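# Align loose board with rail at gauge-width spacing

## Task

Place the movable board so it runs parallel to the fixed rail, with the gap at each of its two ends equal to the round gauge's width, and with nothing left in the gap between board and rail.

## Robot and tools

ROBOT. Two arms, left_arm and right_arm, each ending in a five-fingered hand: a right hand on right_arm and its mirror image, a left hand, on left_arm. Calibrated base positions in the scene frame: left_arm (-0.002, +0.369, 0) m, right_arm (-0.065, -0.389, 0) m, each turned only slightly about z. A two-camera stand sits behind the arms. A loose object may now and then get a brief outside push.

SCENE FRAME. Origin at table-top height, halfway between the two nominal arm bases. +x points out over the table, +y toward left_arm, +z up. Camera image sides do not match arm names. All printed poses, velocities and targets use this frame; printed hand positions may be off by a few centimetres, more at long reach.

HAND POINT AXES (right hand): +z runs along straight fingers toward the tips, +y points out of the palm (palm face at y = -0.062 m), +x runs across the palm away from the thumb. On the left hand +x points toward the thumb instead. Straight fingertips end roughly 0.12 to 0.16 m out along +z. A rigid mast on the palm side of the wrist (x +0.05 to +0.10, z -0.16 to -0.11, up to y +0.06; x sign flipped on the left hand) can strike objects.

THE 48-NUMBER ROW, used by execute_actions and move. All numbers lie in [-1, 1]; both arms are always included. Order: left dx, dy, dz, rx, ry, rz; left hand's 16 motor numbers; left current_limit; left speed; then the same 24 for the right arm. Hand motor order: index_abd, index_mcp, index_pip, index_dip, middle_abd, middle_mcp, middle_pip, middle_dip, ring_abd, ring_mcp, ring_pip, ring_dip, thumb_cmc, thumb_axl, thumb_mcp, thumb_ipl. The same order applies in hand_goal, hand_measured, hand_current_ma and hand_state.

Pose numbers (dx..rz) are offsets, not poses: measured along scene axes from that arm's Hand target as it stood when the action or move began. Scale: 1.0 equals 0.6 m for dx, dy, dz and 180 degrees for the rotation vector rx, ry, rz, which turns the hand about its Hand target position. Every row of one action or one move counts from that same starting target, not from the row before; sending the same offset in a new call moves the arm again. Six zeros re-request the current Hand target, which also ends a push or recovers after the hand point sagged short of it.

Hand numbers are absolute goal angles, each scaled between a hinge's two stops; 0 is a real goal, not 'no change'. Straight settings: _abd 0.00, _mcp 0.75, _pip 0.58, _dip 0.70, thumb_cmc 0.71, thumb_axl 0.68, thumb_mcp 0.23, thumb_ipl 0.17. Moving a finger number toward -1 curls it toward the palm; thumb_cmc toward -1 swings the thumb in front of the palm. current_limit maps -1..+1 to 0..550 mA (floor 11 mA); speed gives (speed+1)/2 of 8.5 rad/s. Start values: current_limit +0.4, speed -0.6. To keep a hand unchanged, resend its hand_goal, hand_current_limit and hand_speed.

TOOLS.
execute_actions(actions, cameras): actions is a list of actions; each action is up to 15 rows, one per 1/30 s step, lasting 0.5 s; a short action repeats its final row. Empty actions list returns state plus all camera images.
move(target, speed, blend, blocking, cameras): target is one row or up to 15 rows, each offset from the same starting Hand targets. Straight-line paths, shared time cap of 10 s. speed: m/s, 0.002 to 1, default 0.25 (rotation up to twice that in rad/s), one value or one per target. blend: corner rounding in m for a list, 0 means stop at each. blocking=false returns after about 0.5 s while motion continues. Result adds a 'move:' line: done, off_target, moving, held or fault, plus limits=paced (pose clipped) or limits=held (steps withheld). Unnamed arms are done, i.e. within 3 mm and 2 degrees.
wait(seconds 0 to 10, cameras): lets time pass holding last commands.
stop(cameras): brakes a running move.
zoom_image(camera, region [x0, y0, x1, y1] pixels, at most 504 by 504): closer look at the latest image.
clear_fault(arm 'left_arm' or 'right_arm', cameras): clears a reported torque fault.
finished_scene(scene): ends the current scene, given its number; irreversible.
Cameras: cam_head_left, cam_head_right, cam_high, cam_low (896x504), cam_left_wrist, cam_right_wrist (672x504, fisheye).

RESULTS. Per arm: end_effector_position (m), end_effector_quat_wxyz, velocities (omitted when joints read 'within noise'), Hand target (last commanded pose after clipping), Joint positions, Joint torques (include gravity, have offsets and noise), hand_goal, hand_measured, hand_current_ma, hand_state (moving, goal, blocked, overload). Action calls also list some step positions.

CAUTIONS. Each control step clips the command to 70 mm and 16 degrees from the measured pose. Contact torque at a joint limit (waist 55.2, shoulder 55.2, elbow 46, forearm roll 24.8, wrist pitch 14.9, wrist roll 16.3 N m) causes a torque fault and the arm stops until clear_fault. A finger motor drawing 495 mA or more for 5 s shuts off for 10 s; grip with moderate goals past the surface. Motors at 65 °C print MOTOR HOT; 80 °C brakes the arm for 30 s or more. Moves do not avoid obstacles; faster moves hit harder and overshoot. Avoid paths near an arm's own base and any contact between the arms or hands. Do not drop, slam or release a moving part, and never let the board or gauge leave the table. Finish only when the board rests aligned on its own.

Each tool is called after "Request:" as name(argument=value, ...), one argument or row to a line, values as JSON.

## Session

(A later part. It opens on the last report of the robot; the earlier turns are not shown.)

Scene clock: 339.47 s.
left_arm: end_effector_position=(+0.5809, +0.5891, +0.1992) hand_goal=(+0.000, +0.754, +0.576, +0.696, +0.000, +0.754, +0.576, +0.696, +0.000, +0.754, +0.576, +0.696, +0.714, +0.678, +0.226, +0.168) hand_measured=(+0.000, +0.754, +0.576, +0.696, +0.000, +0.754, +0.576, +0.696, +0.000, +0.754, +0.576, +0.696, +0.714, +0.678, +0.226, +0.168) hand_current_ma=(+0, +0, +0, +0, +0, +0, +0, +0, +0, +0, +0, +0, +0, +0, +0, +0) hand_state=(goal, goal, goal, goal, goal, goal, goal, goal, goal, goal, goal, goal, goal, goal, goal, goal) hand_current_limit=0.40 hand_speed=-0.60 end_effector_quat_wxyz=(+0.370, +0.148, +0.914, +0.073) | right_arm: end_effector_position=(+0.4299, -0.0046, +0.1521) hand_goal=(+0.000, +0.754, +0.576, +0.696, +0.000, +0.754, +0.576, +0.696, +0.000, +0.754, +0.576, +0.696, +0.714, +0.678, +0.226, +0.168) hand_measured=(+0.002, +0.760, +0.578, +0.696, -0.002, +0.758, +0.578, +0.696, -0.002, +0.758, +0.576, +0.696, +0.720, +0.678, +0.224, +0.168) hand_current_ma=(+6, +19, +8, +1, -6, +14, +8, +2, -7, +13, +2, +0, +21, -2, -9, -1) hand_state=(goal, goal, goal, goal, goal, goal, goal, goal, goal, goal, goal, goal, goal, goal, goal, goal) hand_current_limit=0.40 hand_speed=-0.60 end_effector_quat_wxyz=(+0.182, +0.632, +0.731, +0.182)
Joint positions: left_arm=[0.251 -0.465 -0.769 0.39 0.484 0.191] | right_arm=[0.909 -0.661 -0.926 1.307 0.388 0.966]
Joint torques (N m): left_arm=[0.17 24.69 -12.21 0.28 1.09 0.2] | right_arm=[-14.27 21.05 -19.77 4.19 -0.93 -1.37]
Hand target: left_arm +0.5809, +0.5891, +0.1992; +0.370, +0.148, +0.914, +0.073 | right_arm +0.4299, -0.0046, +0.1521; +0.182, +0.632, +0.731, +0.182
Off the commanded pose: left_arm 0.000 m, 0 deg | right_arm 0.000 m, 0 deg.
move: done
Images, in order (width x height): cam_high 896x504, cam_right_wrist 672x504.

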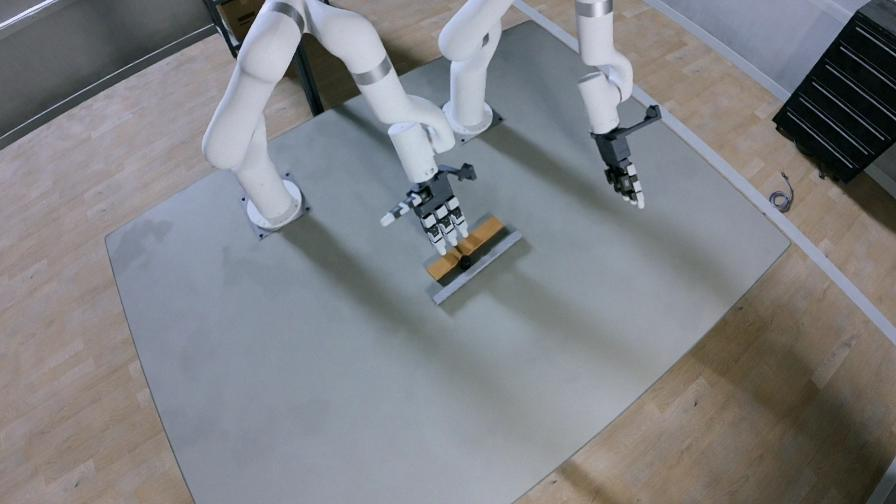

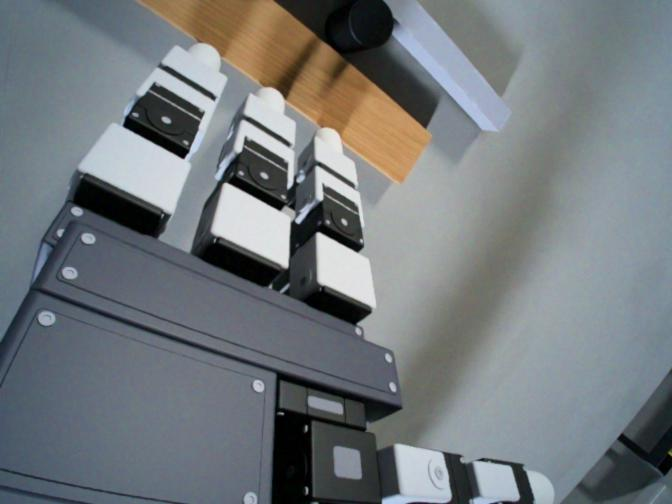

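Request:
move(
  target=[0,0,0,0,0,0,0,0.754,0.576,0.696,0,0.754,0.576,0.696,0,0.754,0.576,0.696,0.714,0.678,0.226,0.168,0.4,-0.6,0.0133,0.0018,0,0,0,0,0,0.754,0.576,0.696,0,0.754,0.576,0.696,0,0.754,0.576,0.696,0.714,0.678,0.226,0.168,0.4,-0.6],
  cameras=["cam_right_wrist","cam_high"],
  speed=0.02,
)

Request:
zoom_image(
  camera="cam_high",
  region=[400, 190, 530, 310],
)

Request:
zoom_image(
  camera="cam_right_wrist",
  region=[250, 0, 470, 165],
)

Scene clock: 345.73 s.
left_arm: end_effector_position=(+0.5809, +0.5891, +0.1992) hand_goal=(+0.000, +0.754, +0.576, +0.696, +0.000, +0.754, +0.576, +0.696, +0.000, +0.754, +0.576, +0.696, +0.714, +0.678, +0.226, +0.168) hand_measured=(+0.000, +0.754, +0.576, +0.696, +0.000, +0.754, +0.576, +0.696, +0.000, +0.754, +0.576, +0.696, +0.714, +0.678, +0.226, +0.168) hand_current_ma=(+0, +0, +0, +0, +0, +0, +0, +0, +0, +0, +0, +0, +0, +0, +0, +0) hand_state=(goal, goal, goal, goal, goal, goal, goal, goal, goal, goal, goal, goal, goal, goal, goal, goal) hand_current_limit=0.40 hand_speed=-0.60 end_effector_quat_wxyz=(+0.370, +0.148, +0.914, +0.073) | right_arm: end_effector_position=(+0.4379, -0.0035, +0.1521) hand_goal=(+0.000, +0.754, +0.576, +0.696, +0.000, +0.754, +0.576, +0.696, +0.000, +0.754, +0.576, +0.696, +0.714, +0.678, +0.226, +0.168) hand_measured=(+0.002, +0.762, +0.578, +0.696, -0.002, +0.760, +0.578, +0.696, -0.002, +0.760, +0.576, +0.696, +0.720, +0.678, +0.224, +0.168) hand_current_ma=(+6, +25, +8, +1, -6, +20, +8, +2, -7, +18, +2, +0, +21, -2, -9, -1) hand_state=(goal, goal, goal, goal, goal, goal, goal, goal, goal, goal, goal, goal, goal, goal, goal, goal) hand_current_limit=0.40 hand_speed=-0.60 end_effector_quat_wxyz=(+0.182, +0.632, +0.731, +0.182)
Joint positions: left_arm=[0.251 -0.465 -0.769 0.39 0.484 0.191] | right_arm=[0.898 -0.67 -0.944 1.314 0.383 0.946]
Joint torques (N m): left_arm=[0.57 24.25 -12.62 0.4 1 0.29] | right_arm=[-15.22 20.75 -20.08 4.03 -0.94 -1.45]
Hand target: left_arm +0.5809, +0.5891, +0.1992; +0.370, +0.148, +0.914, +0.073 | right_arm +0.4379, -0.0035, +0.1521; +0.182, +0.632, +0.731, +0.182
Off the commanded pose: left_arm 0.000 m, 0 deg | right_arm 0.000 m, 0 deg.
move: done
Images, in order (width x height): cam_high 896x504, cam_right_wrist 672x504.

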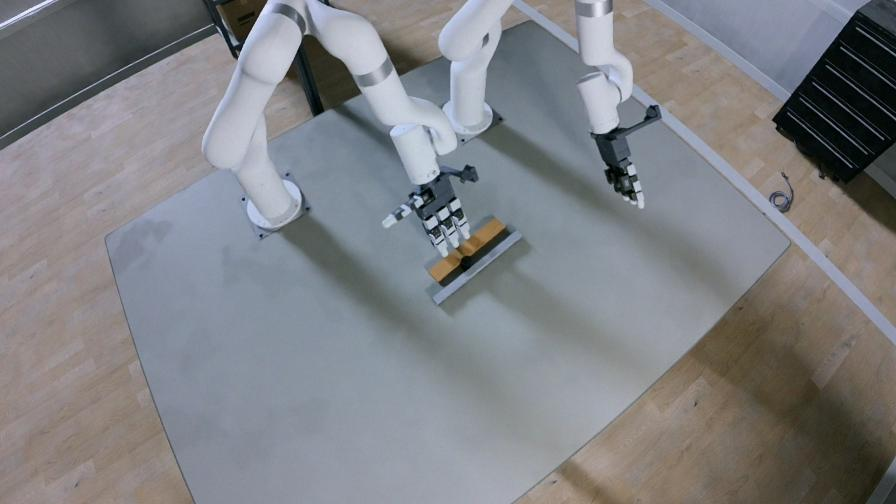

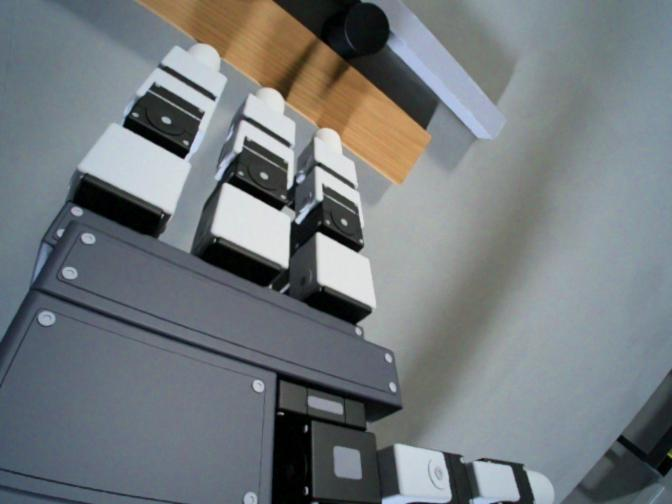

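Scaled by 3.877 from the camera's 896x504 image, which has a finer 1280x720 frame.

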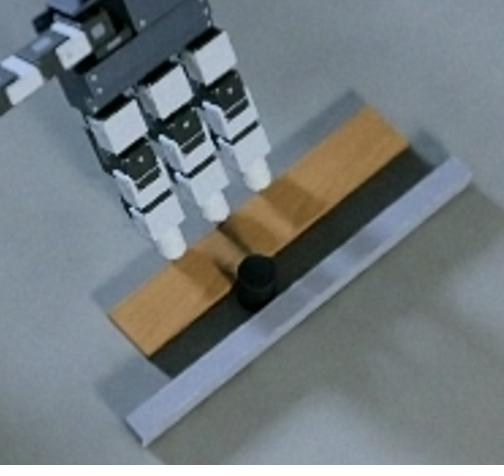

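Scaled by 2.291 from the camera's 672x504 image, which has a finer 960x720 frame.

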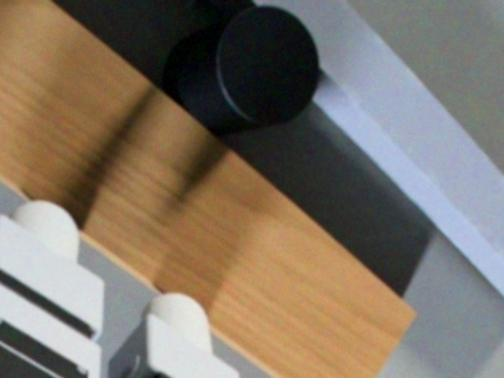

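Request:
move(
  target=[0,0,0,0,0,0,0,0.754,0.576,0.696,0,0.754,0.576,0.696,0,0.754,0.576,0.696,0.714,0.678,0.226,0.168,0.4,-0.6,0.0042,0.0006,0,0,0,0,0,0.754,0.576,0.696,0,0.754,0.576,0.696,0,0.754,0.576,0.696,0.714,0.678,0.226,0.168,0.4,-0.6],
  cameras=["cam_right_wrist","cam_high"],
  speed=0.02,
)

Request:
zoom_image(
  camera="cam_high",
  region=[400, 190, 530, 310],
)

Request:
zoom_image(
  camera="cam_right_wrist",
  region=[250, 0, 470, 165],
)

Scene clock: 350.83 s.
left_arm: end_effector_position=(+0.5809, +0.5891, +0.1992) hand_goal=(+0.000, +0.754, +0.576, +0.696, +0.000, +0.754, +0.576, +0.696, +0.000, +0.754, +0.576, +0.696, +0.714, +0.678, +0.226, +0.168) hand_measured=(+0.000, +0.754, +0.576, +0.696, +0.000, +0.754, +0.576, +0.696, +0.000, +0.754, +0.576, +0.696, +0.714, +0.678, +0.226, +0.168) hand_current_ma=(+0, +0, +0, +0, +0, +0, +0, +0, +0, +0, +0, +0, +0, +0, +0, +0) hand_state=(goal, goal, goal, goal, goal, goal, goal, goal, goal, goal, goal, goal, goal, goal, goal, goal) hand_current_limit=0.40 hand_speed=-0.60 end_effector_quat_wxyz=(+0.370, +0.148, +0.914, +0.073) | right_arm: end_effector_position=(+0.4404, -0.0032, +0.1521) hand_goal=(+0.000, +0.754, +0.576, +0.696, +0.000, +0.754, +0.576, +0.696, +0.000, +0.754, +0.576, +0.696, +0.714, +0.678, +0.226, +0.168) hand_measured=(+0.002, +0.762, +0.578, +0.696, -0.002, +0.760, +0.578, +0.696, -0.002, +0.760, +0.576, +0.696, +0.720, +0.678, +0.224, +0.168) hand_current_ma=(+6, +27, +8, +1, -6, +22, +8, +2, -7, +19, +2, +0, +21, -2, -9, -1) hand_state=(goal, goal, goal, goal, goal, goal, goal, goal, goal, goal, goal, goal, goal, goal, goal, goal) hand_current_limit=0.40 hand_speed=-0.60 end_effector_quat_wxyz=(+0.182, +0.632, +0.731, +0.182)
Joint positions: left_arm=[0.251 -0.465 -0.769 0.39 0.484 0.191] | right_arm=[0.894 -0.673 -0.949 1.317 0.382 0.94]
Joint torques (N m): left_arm=[0.71 23.81 -12.46 0.21 1 0.25] | right_arm=[-14.86 20.97 -20.2 4.34 -0.98 -1.45]
Hand target: left_arm +0.5809, +0.5891, +0.1992; +0.370, +0.148, +0.914, +0.073 | right_arm +0.4404, -0.0032, +0.1521; +0.182, +0.632, +0.731, +0.182
Off the commanded pose: left_arm 0.000 m, 0 deg | right_arm 0.000 m, 0 deg.
move: done
Images, in order (width x height): cam_high 896x504, cam_right_wrist 672x504.

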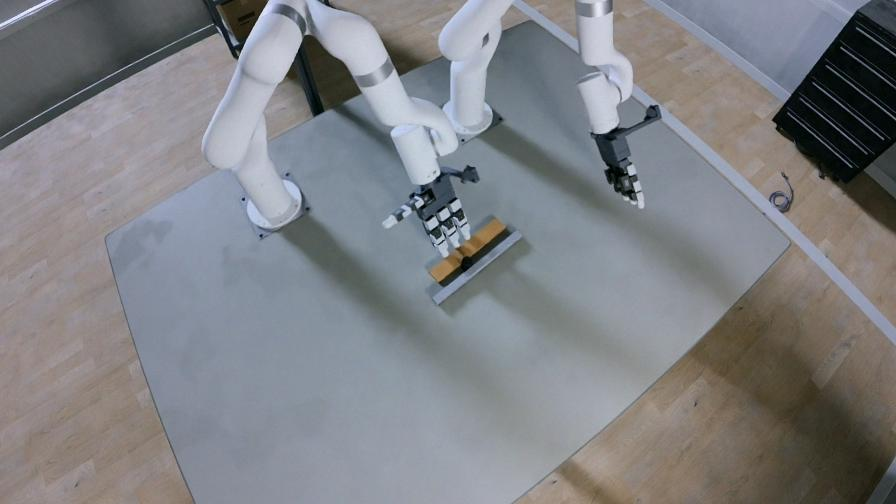

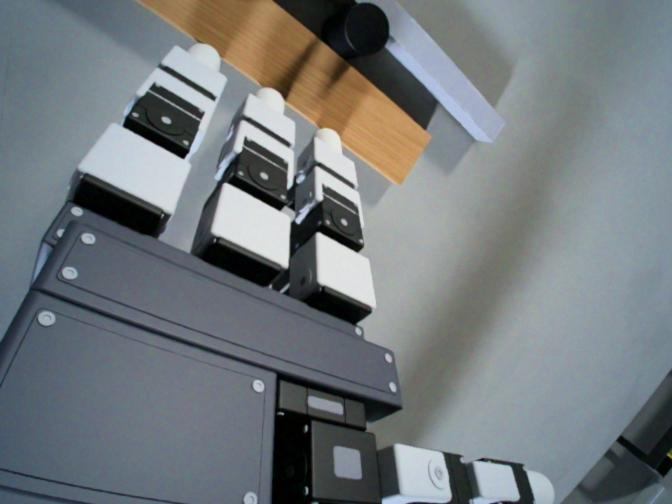

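Scaled by 3.877 from the camera's 896x504 image, which has a finer 1280x720 frame.

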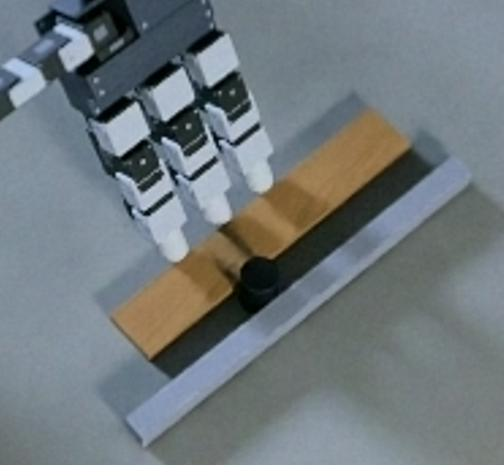

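Scaled by 2.291 from the camera's 672x504 image, which has a finer 960x720 frame.

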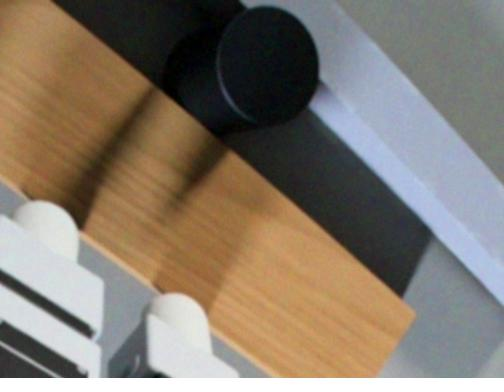

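Request:
move(
  target=[0,0,0,0,0,0,0,0.754,0.576,0.696,0,0.754,0.576,0.696,0,0.754,0.576,0.696,0.714,0.678,0.226,0.168,0.4,-0.6,0.0033,0.0005,0,0,0,0,0,0.754,0.576,0.696,0,0.754,0.576,0.696,0,0.754,0.576,0.696,0.714,0.678,0.226,0.168,0.4,-0.6],
  cameras=["cam_right_wrist"],
  speed=0.02,
)

Request:
zoom_image(
  camera="cam_right_wrist",
  region=[250, 0, 470, 165],
)

Request:
move(
  target=[0,0,0,0,0,0,0,0.754,0.576,0.696,0,0.754,0.576,0.696,0,0.754,0.576,0.696,0.714,0.678,0.226,0.168,0.4,-0.6,0.0017,0.0003,0,0,0,0,0,0.754,0.576,0.696,0,0.754,0.576,0.696,0,0.754,0.576,0.696,0.714,0.678,0.226,0.168,0.4,-0.6],
  cameras=["cam_right_wrist","cam_high"],
  speed=0.02,
)

Request:
zoom_image(
  camera="cam_high",
  region=[400, 190, 530, 310],
)

Request:
zoom_image(
  camera="cam_right_wrist",
  region=[250, 0, 470, 165],
)

Scene clock: 358.40 s.
left_arm: end_effector_position=(+0.5809, +0.5891, +0.1992) hand_goal=(+0.000, +0.754, +0.576, +0.696, +0.000, +0.754, +0.576, +0.696, +0.000, +0.754, +0.576, +0.696, +0.714, +0.678, +0.226, +0.168) hand_measured=(+0.000, +0.754, +0.576, +0.696, +0.000, +0.754, +0.576, +0.696, +0.000, +0.754, +0.576, +0.696, +0.714, +0.678, +0.226, +0.168) hand_current_ma=(+0, +0, +0, +0, +0, +0, +0, +0, +0, +0, +0, +0, +0, +0, +0, +0) hand_state=(goal, goal, goal, goal, goal, goal, goal, goal, goal, goal, goal, goal, goal, goal, goal, goal) hand_current_limit=0.40 hand_speed=-0.60 end_effector_quat_wxyz=(+0.370, +0.148, +0.914, +0.073) | right_arm: end_effector_position=(+0.4424, -0.0028, +0.1521) hand_goal=(+0.000, +0.754, +0.576, +0.696, +0.000, +0.754, +0.576, +0.696, +0.000, +0.754, +0.576, +0.696, +0.714, +0.678, +0.226, +0.168) hand_measured=(+0.002, +0.764, +0.578, +0.696, -0.002, +0.764, +0.578, +0.696, -0.002, +0.762, +0.578, +0.696, +0.720, +0.678, +0.224, +0.168) hand_current_ma=(+6, +34, +8, +1, -6, +32, +8, +2, -6, +27, +4, +0, +21, -2, -9, -1) hand_state=(goal, goal, goal, goal, goal, goal, goal, goal, goal, goal, goal, goal, goal, goal, goal, goal) hand_current_limit=0.40 hand_speed=-0.60 end_effector_quat_wxyz=(+0.182, +0.632, +0.731, +0.182)
Joint positions: left_arm=[0.251 -0.465 -0.769 0.39 0.484 0.191] | right_arm=[0.892 -0.675 -0.954 1.319 0.38 0.935]
Joint torques (N m): left_arm=[-0.06 24.51 -12.53 0.56 0.98 0.3] | right_arm=[-15.77 20.9 -20.13 3.98 -0.87 -1.42]
Hand target: left_arm +0.5809, +0.5891, +0.1992; +0.370, +0.148, +0.914, +0.073 | right_arm +0.4424, -0.0029, +0.1521; +0.182, +0.632, +0.731, +0.182
Off the commanded pose: left_arm 0.000 m, 0 deg | right_arm 0.000 m, 0 deg.
move: done
Images, in order (width x height): cam_right_wrist 672x504.

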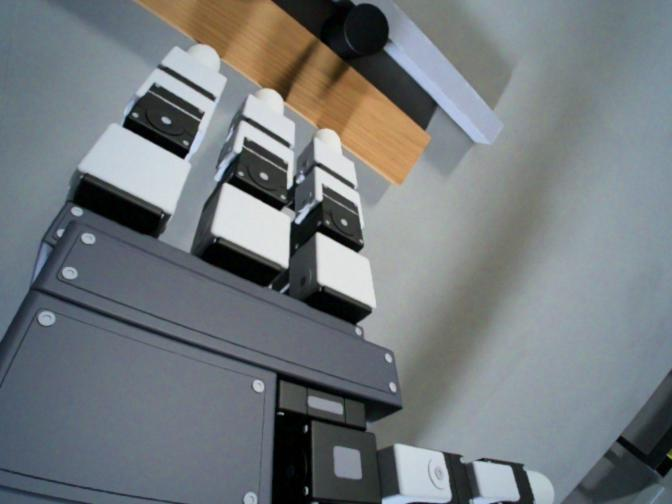

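Scaled by 2.291 from the camera's 672x504 image, which has a finer 960x720 frame.

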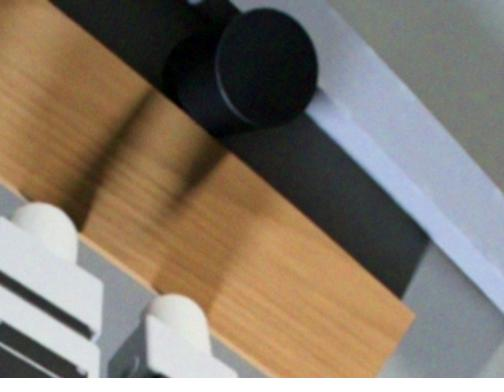

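Scene clock: 359.10 s.
left_arm: end_effector_position=(+0.5809, +0.5891, +0.1992) hand_goal=(+0.000, +0.754, +0.576, +0.696, +0.000, +0.754, +0.576, +0.696, +0.000, +0.754, +0.576, +0.696, +0.714, +0.678, +0.226, +0.168) hand_measured=(+0.000, +0.754, +0.576, +0.696, +0.000, +0.754, +0.576, +0.696, +0.000, +0.754, +0.576, +0.696, +0.714, +0.678, +0.226, +0.168) hand_current_ma=(+0, +0, +0, +0, +0, +0, +0, +0, +0, +0, +0, +0, +0, +0, +0, +0) hand_state=(goal, goal, goal, goal, goal, goal, goal, goal, goal, goal, goal, goal, goal, goal, goal, goal) hand_current_limit=0.40 hand_speed=-0.60 end_effector_quat_wxyz=(+0.370, +0.148, +0.914, +0.073) | right_arm: end_effector_position=(+0.4434, -0.0027, +0.1521) hand_goal=(+0.000, +0.754, +0.576, +0.696, +0.000, +0.754, +0.576, +0.696, +0.000, +0.754, +0.576, +0.696, +0.714, +0.678, +0.226, +0.168) hand_measured=(+0.002, +0.768, +0.580, +0.696, -0.002, +0.768, +0.582, +0.696, -0.002, +0.768, +0.580, +0.696, +0.720, +0.678, +0.224, +0.168) hand_current_ma=(+6, +48, +11, +1, -6, +54, +16, +2, -6, +46, +12, +0, +21, -2, -9, -1) hand_state=(goal, goal, goal, goal, goal, goal, goal, goal, goal, goal, goal, goal, goal, goal, goal, goal) hand_current_limit=0.40 hand_speed=-0.60 end_effector_quat_wxyz=(+0.182, +0.632, +0.731, +0.182)
Joint positions: left_arm=[0.251 -0.465 -0.769 0.39 0.484 0.191] | right_arm=[0.89 -0.677 -0.956 1.32 0.38 0.932]
Joint torques (N m): left_arm=[0.26 24.47 -12.43 0.39 0.98 0.21] | right_arm=[-16.8 18.6 -20.33 3.85 -0.85 -1.42]
Hand target: left_arm +0.5809, +0.5891, +0.1992; +0.370, +0.148, +0.914, +0.073 | right_arm +0.4434, -0.0027, +0.1521; +0.182, +0.632, +0.731, +0.182
Off the commanded pose: left_arm 0.000 m, 0 deg | right_arm 0.000 m, 0 deg.
move: done
Images, in order (width x height): cam_high 896x504, cam_right_wrist 672x504.

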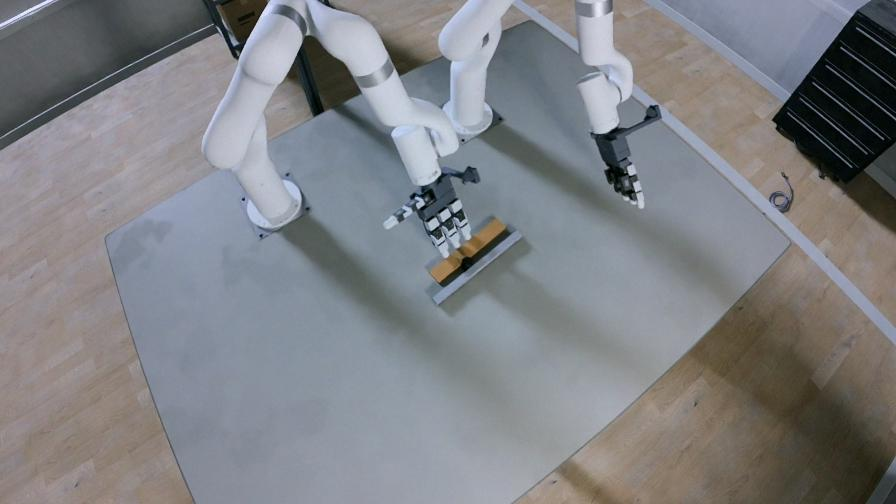

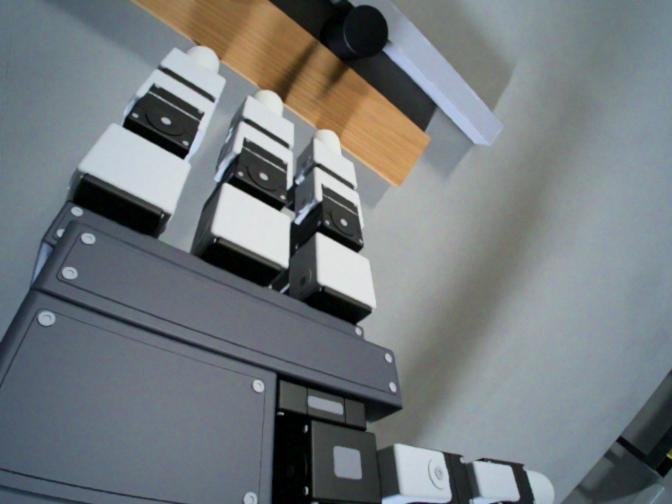

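Scaled by 3.877 from the camera's 896x504 image, which has a finer 1280x720 frame.

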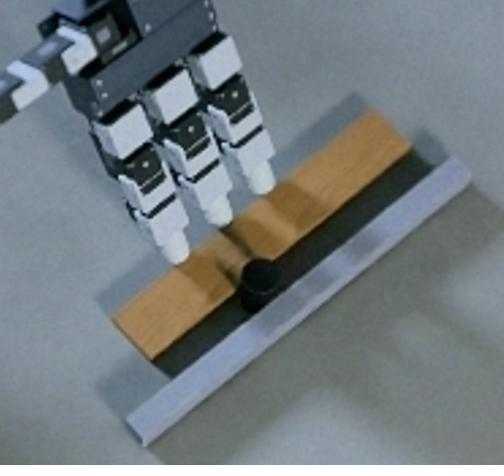

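Scaled by 2.291 from the camera's 672x504 image, which has a finer 960x720 frame.

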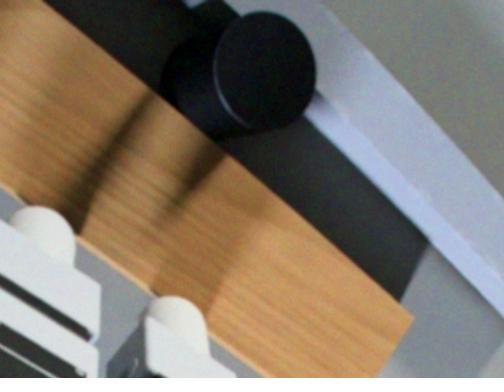

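Request:
move(
  target=[
    [0,0,0,0,0,0,0,0.754,0.576,0.696,0,0.754,0.576,0.696,0,0.754,0.576,0.696,0.714,0.678,0.226,0.168,0.4,-0.6,-0.0412,-0.0058,0,0,0,0,0,0.754,0.576,0.696,0,0.754,0.576,0.696,0,0.754,0.576,0.696,0.714,0.678,0.226,0.168,0.4,-0.6],
    [0,0,0,0,0,0,0,0.754,0.576,0.696,0,0.754,0.576,0.696,0,0.754,0.576,0.696,0.714,0.678,0.226,0.168,0.4,-0.6,-0.0423,0.0212,0.1132,0,0,0,0,0.754,0.576,0.696,0,0.754,0.576,0.696,0,0.754,0.576,0.696,0.714,0.678,0.226,0.168,0.4,-0.6],
  ],
  cameras=["cam_right_wrist","cam_high"],
  speed=[0.03,0.15],
)

Request:
zoom_image(
  camera="cam_high",
  region=[400, 190, 530, 310],
)

Request:
zoom_image(
  camera="cam_right_wrist",
  region=[320, 30, 480, 150],
)

Request:
move(
  target=[0,0,0,0,0,0,0,0.754,0.576,0.696,0,0.754,0.576,0.696,0,0.754,0.576,0.696,0.714,0.678,0.226,0.168,0.4,-0.6,-0.0463,0.33,0,0,0,0,0,0.754,0.576,0.696,0,0.754,0.576,0.696,0,0.754,0.576,0.696,0.714,0.678,0.226,0.168,0.4,-0.6],
  cameras=["cam_right_wrist","cam_head_left","cam_head_right"],
  speed=0.15,
)

Request:
zoom_image(
  camera="cam_right_wrist",
  region=[320, 30, 480, 150],
)

Scene clock: 382.17 s.
left_arm: end_effector_position=(+0.5809, +0.5891, +0.1992) hand_goal=(+0.000, +0.754, +0.576, +0.696, +0.000, +0.754, +0.576, +0.696, +0.000, +0.754, +0.576, +0.696, +0.714, +0.678, +0.226, +0.168) hand_measured=(+0.000, +0.754, +0.576, +0.696, +0.000, +0.754, +0.576, +0.696, +0.000, +0.754, +0.576, +0.696, +0.714, +0.678, +0.226, +0.168) hand_current_ma=(+0, +0, +0, +0, +0, +0, +0, +0, +0, +0, +0, +0, +0, +0, +0, +0) hand_state=(goal, goal, goal, goal, goal, goal, goal, goal, goal, goal, goal, goal, goal, goal, goal, goal) hand_current_limit=0.40 hand_speed=-0.60 end_effector_quat_wxyz=(+0.370, +0.148, +0.914, +0.073) | right_arm: end_effector_position=(+0.4180, +0.0100, +0.2200) hand_goal=(+0.000, +0.754, +0.576, +0.696, +0.000, +0.754, +0.576, +0.696, +0.000, +0.754, +0.576, +0.696, +0.714, +0.678, +0.226, +0.168) hand_measured=(+0.002, +0.764, +0.580, +0.696, -0.002, +0.764, +0.580, +0.696, -0.002, +0.764, +0.580, +0.696, +0.720, +0.678, +0.224, +0.168) hand_current_ma=(+3, +34, +12, +1, -6, +32, +11, +2, -6, +34, +11, +0, +21, -2, -9, -1) hand_state=(goal, goal, goal, goal, goal, goal, goal, goal, goal, goal, goal, goal, goal, goal, goal, goal) hand_current_limit=0.40 hand_speed=-0.60 end_effector_quat_wxyz=(+0.182, +0.632, +0.731, +0.182)
Joint positions: left_arm=[0.251 -0.465 -0.769 0.39 0.484 0.191] | right_arm=[0.946 -0.525 -0.927 1.678 0.39 0.603]
Joint torques (N m): left_arm=[0.22 24.77 -12.67 0.19 0.95 0.26] | right_arm=[14.07 45.45 -21.75 3.96 2.35 -1.48]
Hand target: left_arm +0.5809, +0.5891, +0.1992; +0.370, +0.148, +0.914, +0.073 | right_arm +0.4180, +0.0100, +0.2201; +0.182, +0.632, +0.731, +0.182
Off the commanded pose: left_arm 0.000 m, 0 deg | right_arm 0.000 m, 0 deg.
move: done
Images, in order (width x height): cam_high 896x504, cam_right_wrist 672x504.

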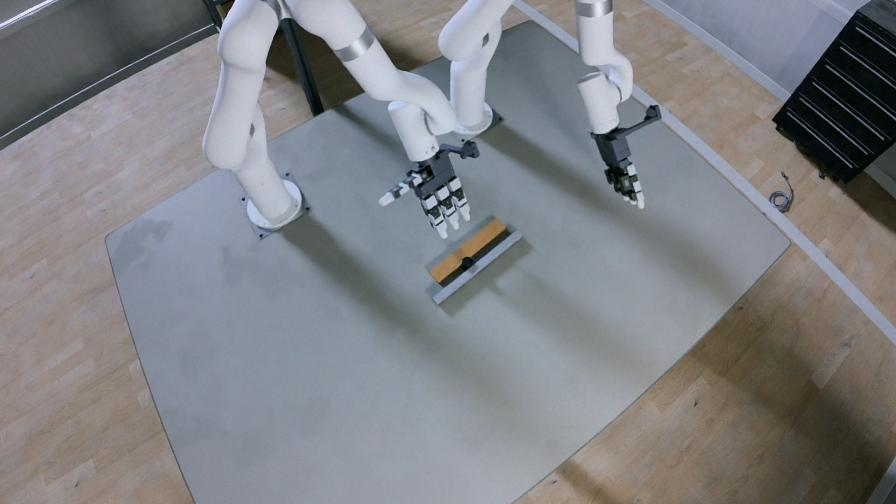

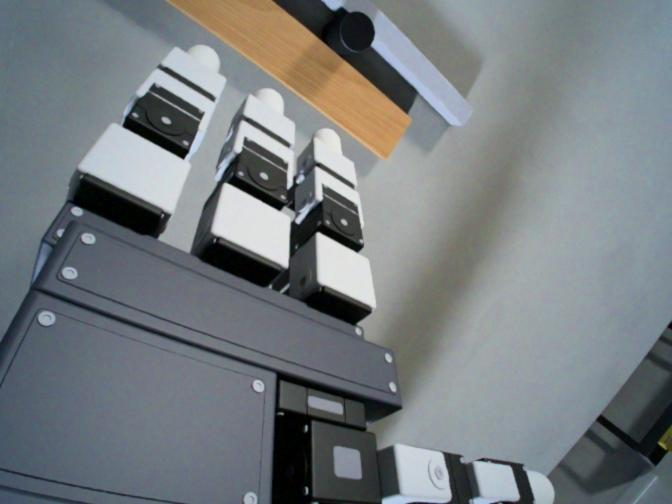

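Scaled by 3.877 from the camera's 896x504 image, which has a finer 1280x720 frame.

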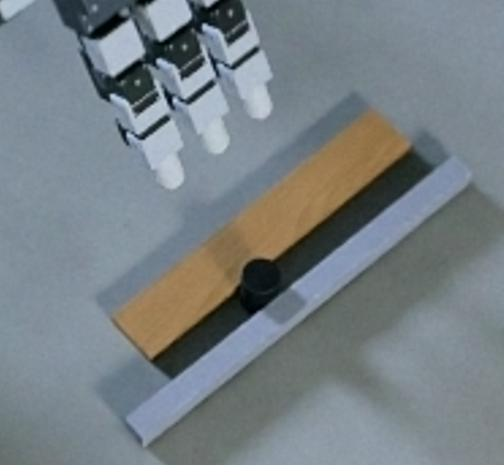

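Scaled by 3.150 from the camera's 672x504 image, which has a finer 960x720 frame.

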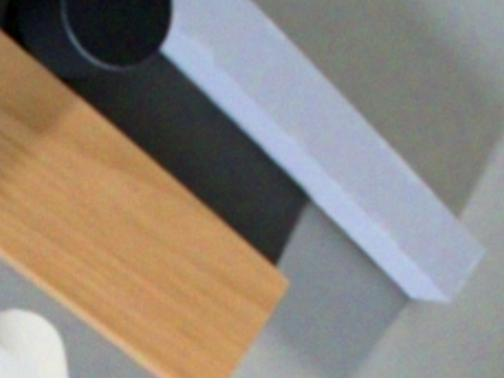

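Scene clock: 383.90 s.
left_arm: end_effector_position=(+0.5809, +0.5891, +0.1992) hand_goal=(+0.000, +0.754, +0.576, +0.696, +0.000, +0.754, +0.576, +0.696, +0.000, +0.754, +0.576, +0.696, +0.714, +0.678, +0.226, +0.168) hand_measured=(+0.000, +0.754, +0.576, +0.696, +0.000, +0.754, +0.576, +0.696, +0.000, +0.754, +0.576, +0.696, +0.714, +0.678, +0.226, +0.168) hand_current_ma=(+0, +0, +0, +0, +0, +0, +0, +0, +0, +0, +0, +0, +0, +0, +0, +0) hand_state=(goal, goal, goal, goal, goal, goal, goal, goal, goal, goal, goal, goal, goal, goal, goal, goal) hand_current_limit=0.40 hand_speed=-0.60 end_effector_quat_wxyz=(+0.370, +0.148, +0.914, +0.073) | right_arm: end_effector_position=(+0.3903, +0.2080, +0.2201) hand_goal=(+0.000, +0.754, +0.576, +0.696, +0.000, +0.754, +0.576, +0.696, +0.000, +0.754, +0.576, +0.696, +0.714, +0.678, +0.226, +0.168) hand_measured=(+0.002, +0.764, +0.580, +0.696, -0.002, +0.764, +0.580, +0.696, -0.002, +0.764, +0.580, +0.696, +0.720, +0.678, +0.224, +0.168) hand_current_ma=(+3, +33, +12, +1, -6, +31, +11, +2, -6, +33, +11, +0, +21, -2, -9, -1) hand_state=(goal, goal, goal, goal, goal, goal, goal, goal, goal, goal, goal, goal, goal, goal, goal, goal) hand_current_limit=0.40 hand_speed=-0.60 end_effector_quat_wxyz=(+0.182, +0.632, +0.731, +0.182)
Joint positions: left_arm=[0.251 -0.465 -0.769 0.39 0.484 0.191] | right_arm=[1.16 -0.831 -1.452 2.191 0.568 0.239]
Joint torques (N m): left_arm=[0.55 24.54 -12.63 0.22 0.98 0.23] | right_arm=[14.58 29.14 -23.16 3.58 2.13 -1.46]
Hand target: left_arm +0.5809, +0.5891, +0.1992; +0.370, +0.148, +0.914, +0.073 | right_arm +0.3903, +0.2080, +0.2201; +0.182, +0.632, +0.731, +0.182
Off the commanded pose: left_arm 0.000 m, 0 deg | right_arm 0.000 m, 0 deg.
move: done
Images, in order (width x height): cam_head_left 896x504, cam_head_right 896x504, cam_right_wrist 672x504.

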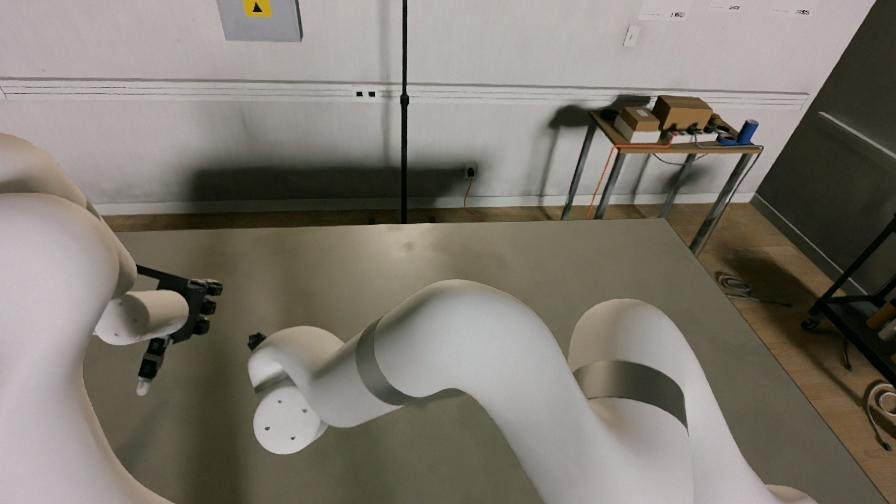

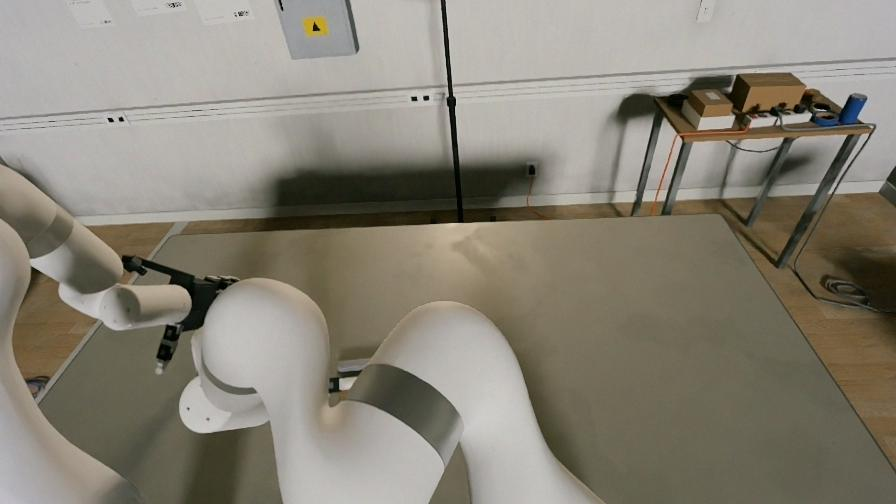

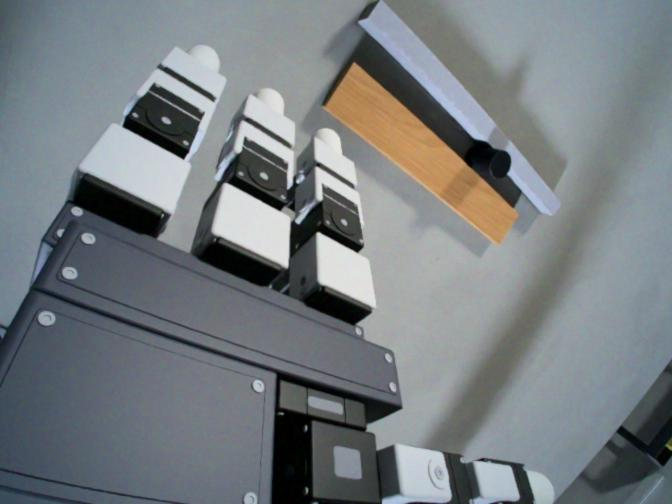

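Scaled by 3.150 from the camera's 672x504 image, which has a finer 960x720 frame.

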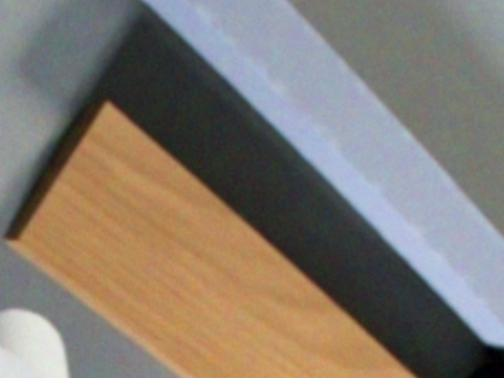

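Request:
zoom_image(
  camera="cam_right_wrist",
  region=[320, 0, 420, 75],
)

Request:
zoom_image(
  camera="cam_right_wrist",
  region=[460, 150, 580, 240],
)

Request:
zoom_image(
  camera="cam_right_wrist",
  region=[400, 60, 500, 135],
)

Scaled by 5.040 from the camera's 672x504 image, which has a finer 960x720 frame.

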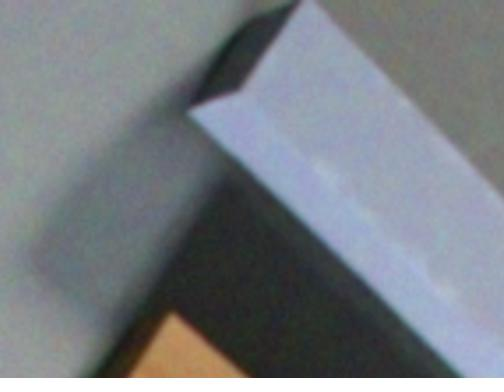

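Scaled by 4.200 from the camera's 672x504 image, which has a finer 960x720 frame.

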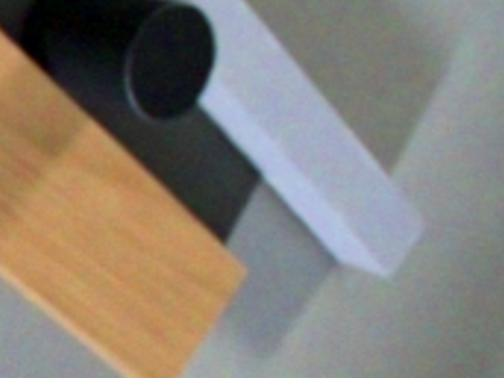

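Scaled by 5.040 from the camera's 672x504 image, which has a finer 960x720 frame.

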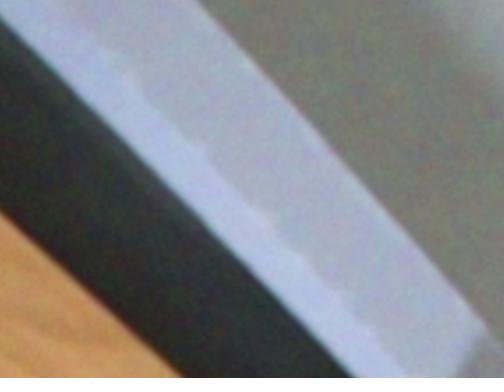

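Request:
zoom_image(
  camera="cam_right_wrist",
  region=[360, 50, 440, 110],
)

Request:
move(
  target=[0,0,0,0,0,0,0,0.754,0.576,0.696,0,0.754,0.576,0.696,0,0.754,0.576,0.696,0.714,0.678,0.226,0.168,0.4,-0.6,0.0366,-0.3313,0,0,0,0,0,0.754,0.576,0.696,0,0.754,0.576,0.696,0,0.754,0.576,0.696,0.714,0.678,0.226,0.168,0.4,-0.6],
  cameras=["cam_right_wrist"],
  speed=0.15,
)

Request:
zoom_image(
  camera="cam_right_wrist",
  region=[360, 50, 440, 110],
)

Scaled by 6.300 from the camera's 672x504 image, which has a finer 960x720 frame.

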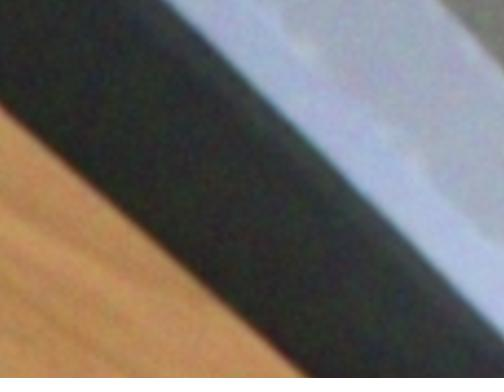

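Scene clock: 411.80 s.
left_arm: end_effector_position=(+0.5809, +0.5891, +0.1992) hand_goal=(+0.000, +0.754, +0.576, +0.696, +0.000, +0.754, +0.576, +0.696, +0.000, +0.754, +0.576, +0.696, +0.714, +0.678, +0.226, +0.168) hand_measured=(+0.000, +0.754, +0.576, +0.696, +0.000, +0.754, +0.576, +0.696, +0.000, +0.754, +0.576, +0.696, +0.714, +0.678, +0.226, +0.168) hand_current_ma=(+0, +0, +0, +0, +0, +0, +0, +0, +0, +0, +0, +0, +0, +0, +0, +0) hand_state=(goal, goal, goal, goal, goal, goal, goal, goal, goal, goal, goal, goal, goal, goal, goal, goal) hand_current_limit=0.40 hand_speed=-0.60 end_effector_quat_wxyz=(+0.370, +0.148, +0.914, +0.073) | right_arm: end_effector_position=(+0.4122, +0.0093, +0.2201) hand_goal=(+0.000, +0.754, +0.576, +0.696, +0.000, +0.754, +0.576, +0.696, +0.000, +0.754, +0.576, +0.696, +0.714, +0.678, +0.226, +0.168) hand_measured=(+0.002, +0.764, +0.580, +0.696, -0.002, +0.762, +0.580, +0.696, -0.002, +0.764, +0.580, +0.696, +0.720, +0.678, +0.224, +0.168) hand_current_ma=(+3, +32, +12, +1, -6, +30, +11, +2, -6, +32, +11, +0, +21, -2, -9, -1) hand_state=(goal, goal, goal, goal, goal, goal, goal, goal, goal, goal, goal, goal, goal, goal, goal, goal) hand_current_limit=0.40 hand_speed=-0.60 end_effector_quat_wxyz=(+0.182, +0.632, +0.731, +0.182)
Joint positions: left_arm=[0.251 -0.465 -0.769 0.39 0.484 0.191] | right_arm=[0.954 -0.518 -0.915 1.674 0.392 0.616]
Joint torques (N m): left_arm=[0.43 24.78 -12.42 0.22 0.99 0.24] | right_arm=[-14.74 44.31 -6.56 -3.46 -1.19 1.38]
Hand target: left_arm +0.5809, +0.5891, +0.1992; +0.370, +0.148, +0.914, +0.073 | right_arm +0.4122, +0.0093, +0.2201; +0.182, +0.632, +0.731, +0.182
Off the commanded pose: left_arm 0.000 m, 0 deg | right_arm 0.000 m, 0 deg.
move: done
Images, in order (width x height): cam_right_wrist 672x504.

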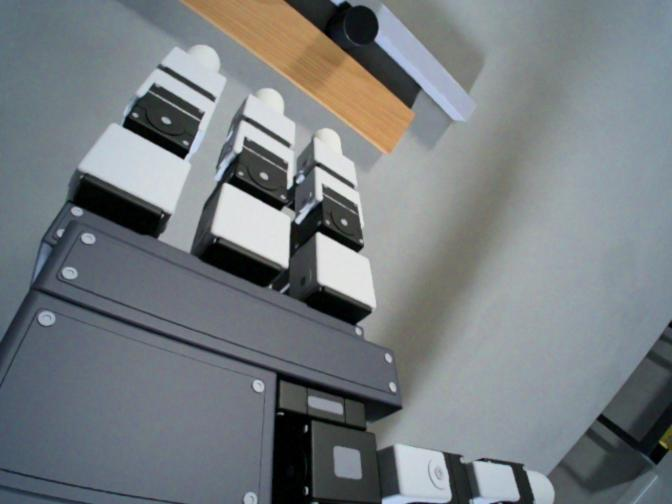

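Scaled by 6.300 from the camera's 672x504 image, which has a finer 960x720 frame.

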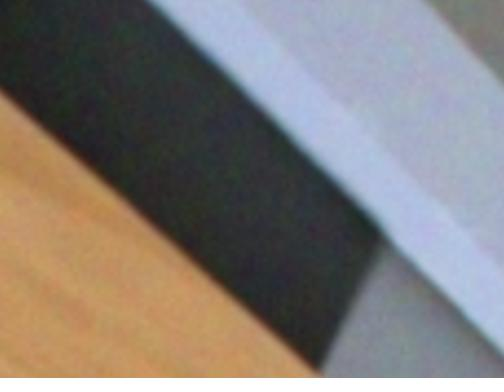

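Request:
move(
  target=[
    [0,0,0,0,0,0,0,0.754,0.576,0.696,0,0.754,0.576,0.696,0,0.754,0.576,0.696,0.714,0.678,0.226,0.168,0.4,-0.6,-0.007,-0.024,0,0,0,-0.0036,0,0.754,0.576,0.696,0,0.754,0.576,0.696,0,0.754,0.576,0.696,0.714,0.678,0.226,0.168,0.4,-0.6],
    [0,0,0,0,0,0,0,0.754,0.576,0.696,0,0.754,0.576,0.696,0,0.754,0.576,0.696,0.714,0.678,0.226,0.168,0.4,-0.6,-0.007,-0.024,-0.1133,0,0,-0.0036,0,0.754,0.576,0.696,0,0.754,0.576,0.696,0,0.754,0.576,0.696,0.714,0.678,0.226,0.168,0.4,-0.6],
    [0,0,0,0,0,0,0,0.754,0.576,0.696,0,0.754,0.576,0.696,0,0.754,0.576,0.696,0.714,0.678,0.226,0.168,0.4,-0.6,0.0445,-0.0208,-0.1133,0,0,-0.0036,0,0.754,0.576,0.696,0,0.754,0.576,0.696,0,0.754,0.576,0.696,0.714,0.678,0.226,0.168,0.4,-0.6],
  ],
  cameras=["cam_right_wrist"],
  speed=[0.1,0.08,0.03],
)

Request:
zoom_image(
  camera="cam_right_wrist",
  region=[150, 0, 470, 240],
)

Scene clock: 432.33 s.
left_arm: end_effector_position=(+0.5809, +0.5891, +0.1992) hand_goal=(+0.000, +0.754, +0.576, +0.696, +0.000, +0.754, +0.576, +0.696, +0.000, +0.754, +0.576, +0.696, +0.714, +0.678, +0.226, +0.168) hand_measured=(+0.000, +0.754, +0.576, +0.696, +0.000, +0.754, +0.576, +0.696, +0.000, +0.754, +0.576, +0.696, +0.714, +0.678, +0.226, +0.168) hand_current_ma=(+0, +0, +0, +0, +0, +0, +0, +0, +0, +0, +0, +0, +0, +0, +0, +0) hand_state=(goal, goal, goal, goal, goal, goal, goal, goal, goal, goal, goal, goal, goal, goal, goal, goal) hand_current_limit=0.40 hand_speed=-0.60 end_effector_quat_wxyz=(+0.370, +0.148, +0.914, +0.073) | right_arm: end_effector_position=(+0.4389, -0.0032, +0.1521) hand_goal=(+0.000, +0.754, +0.576, +0.696, +0.000, +0.754, +0.576, +0.696, +0.000, +0.754, +0.576, +0.696, +0.714, +0.678, +0.226, +0.168) hand_measured=(+0.002, +0.764, +0.580, +0.696, -0.002, +0.762, +0.580, +0.696, -0.002, +0.764, +0.580, +0.696, +0.720, +0.678, +0.224, +0.168) hand_current_ma=(+3, +32, +11, +1, -6, +29, +11, +2, -6, +32, +11, +0, +21, -2, -9, -1) hand_state=(goal, goal, goal, goal, goal, goal, goal, goal, goal, goal, goal, goal, goal, goal, goal, goal) hand_current_limit=0.40 hand_speed=-0.60 end_effector_quat_wxyz=(+0.183, +0.636, +0.727, +0.181)
Joint positions: left_arm=[0.251 -0.465 -0.769 0.39 0.484 0.191] | right_arm=[0.899 -0.674 -0.951 1.337 0.386 0.935]
Joint torques (N m): left_arm=[1.3 25.02 -12.82 0.35 0.94 0.25] | right_arm=[-13.79 22.3 -19.62 4.33 -1.03 -1.45]
Hand target: left_arm +0.5809, +0.5891, +0.1992; +0.370, +0.148, +0.914, +0.073 | right_arm +0.4389, -0.0032, +0.1521; +0.183, +0.636, +0.727, +0.181
Off the commanded pose: left_arm 0.000 m, 0 deg | right_arm 0.000 m, 0 deg.
move: done
Images, in order (width x height): cam_right_wrist 672x504.

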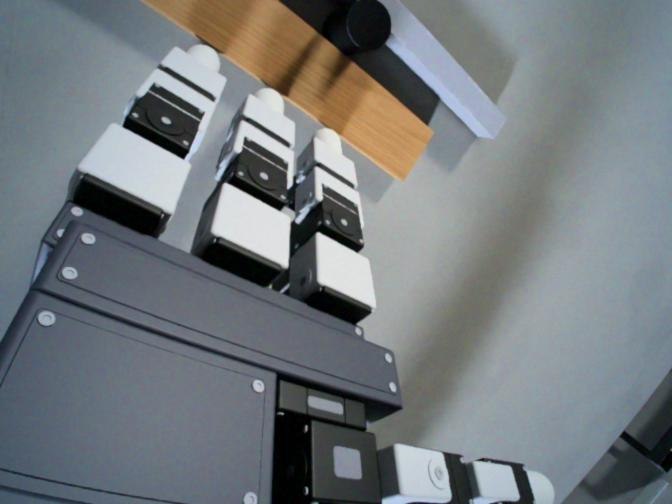

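Scaled by 1.575 from the camera's 672x504 image, which has a finer 960x720 frame.

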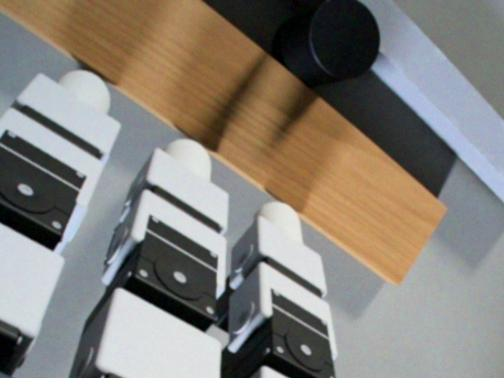

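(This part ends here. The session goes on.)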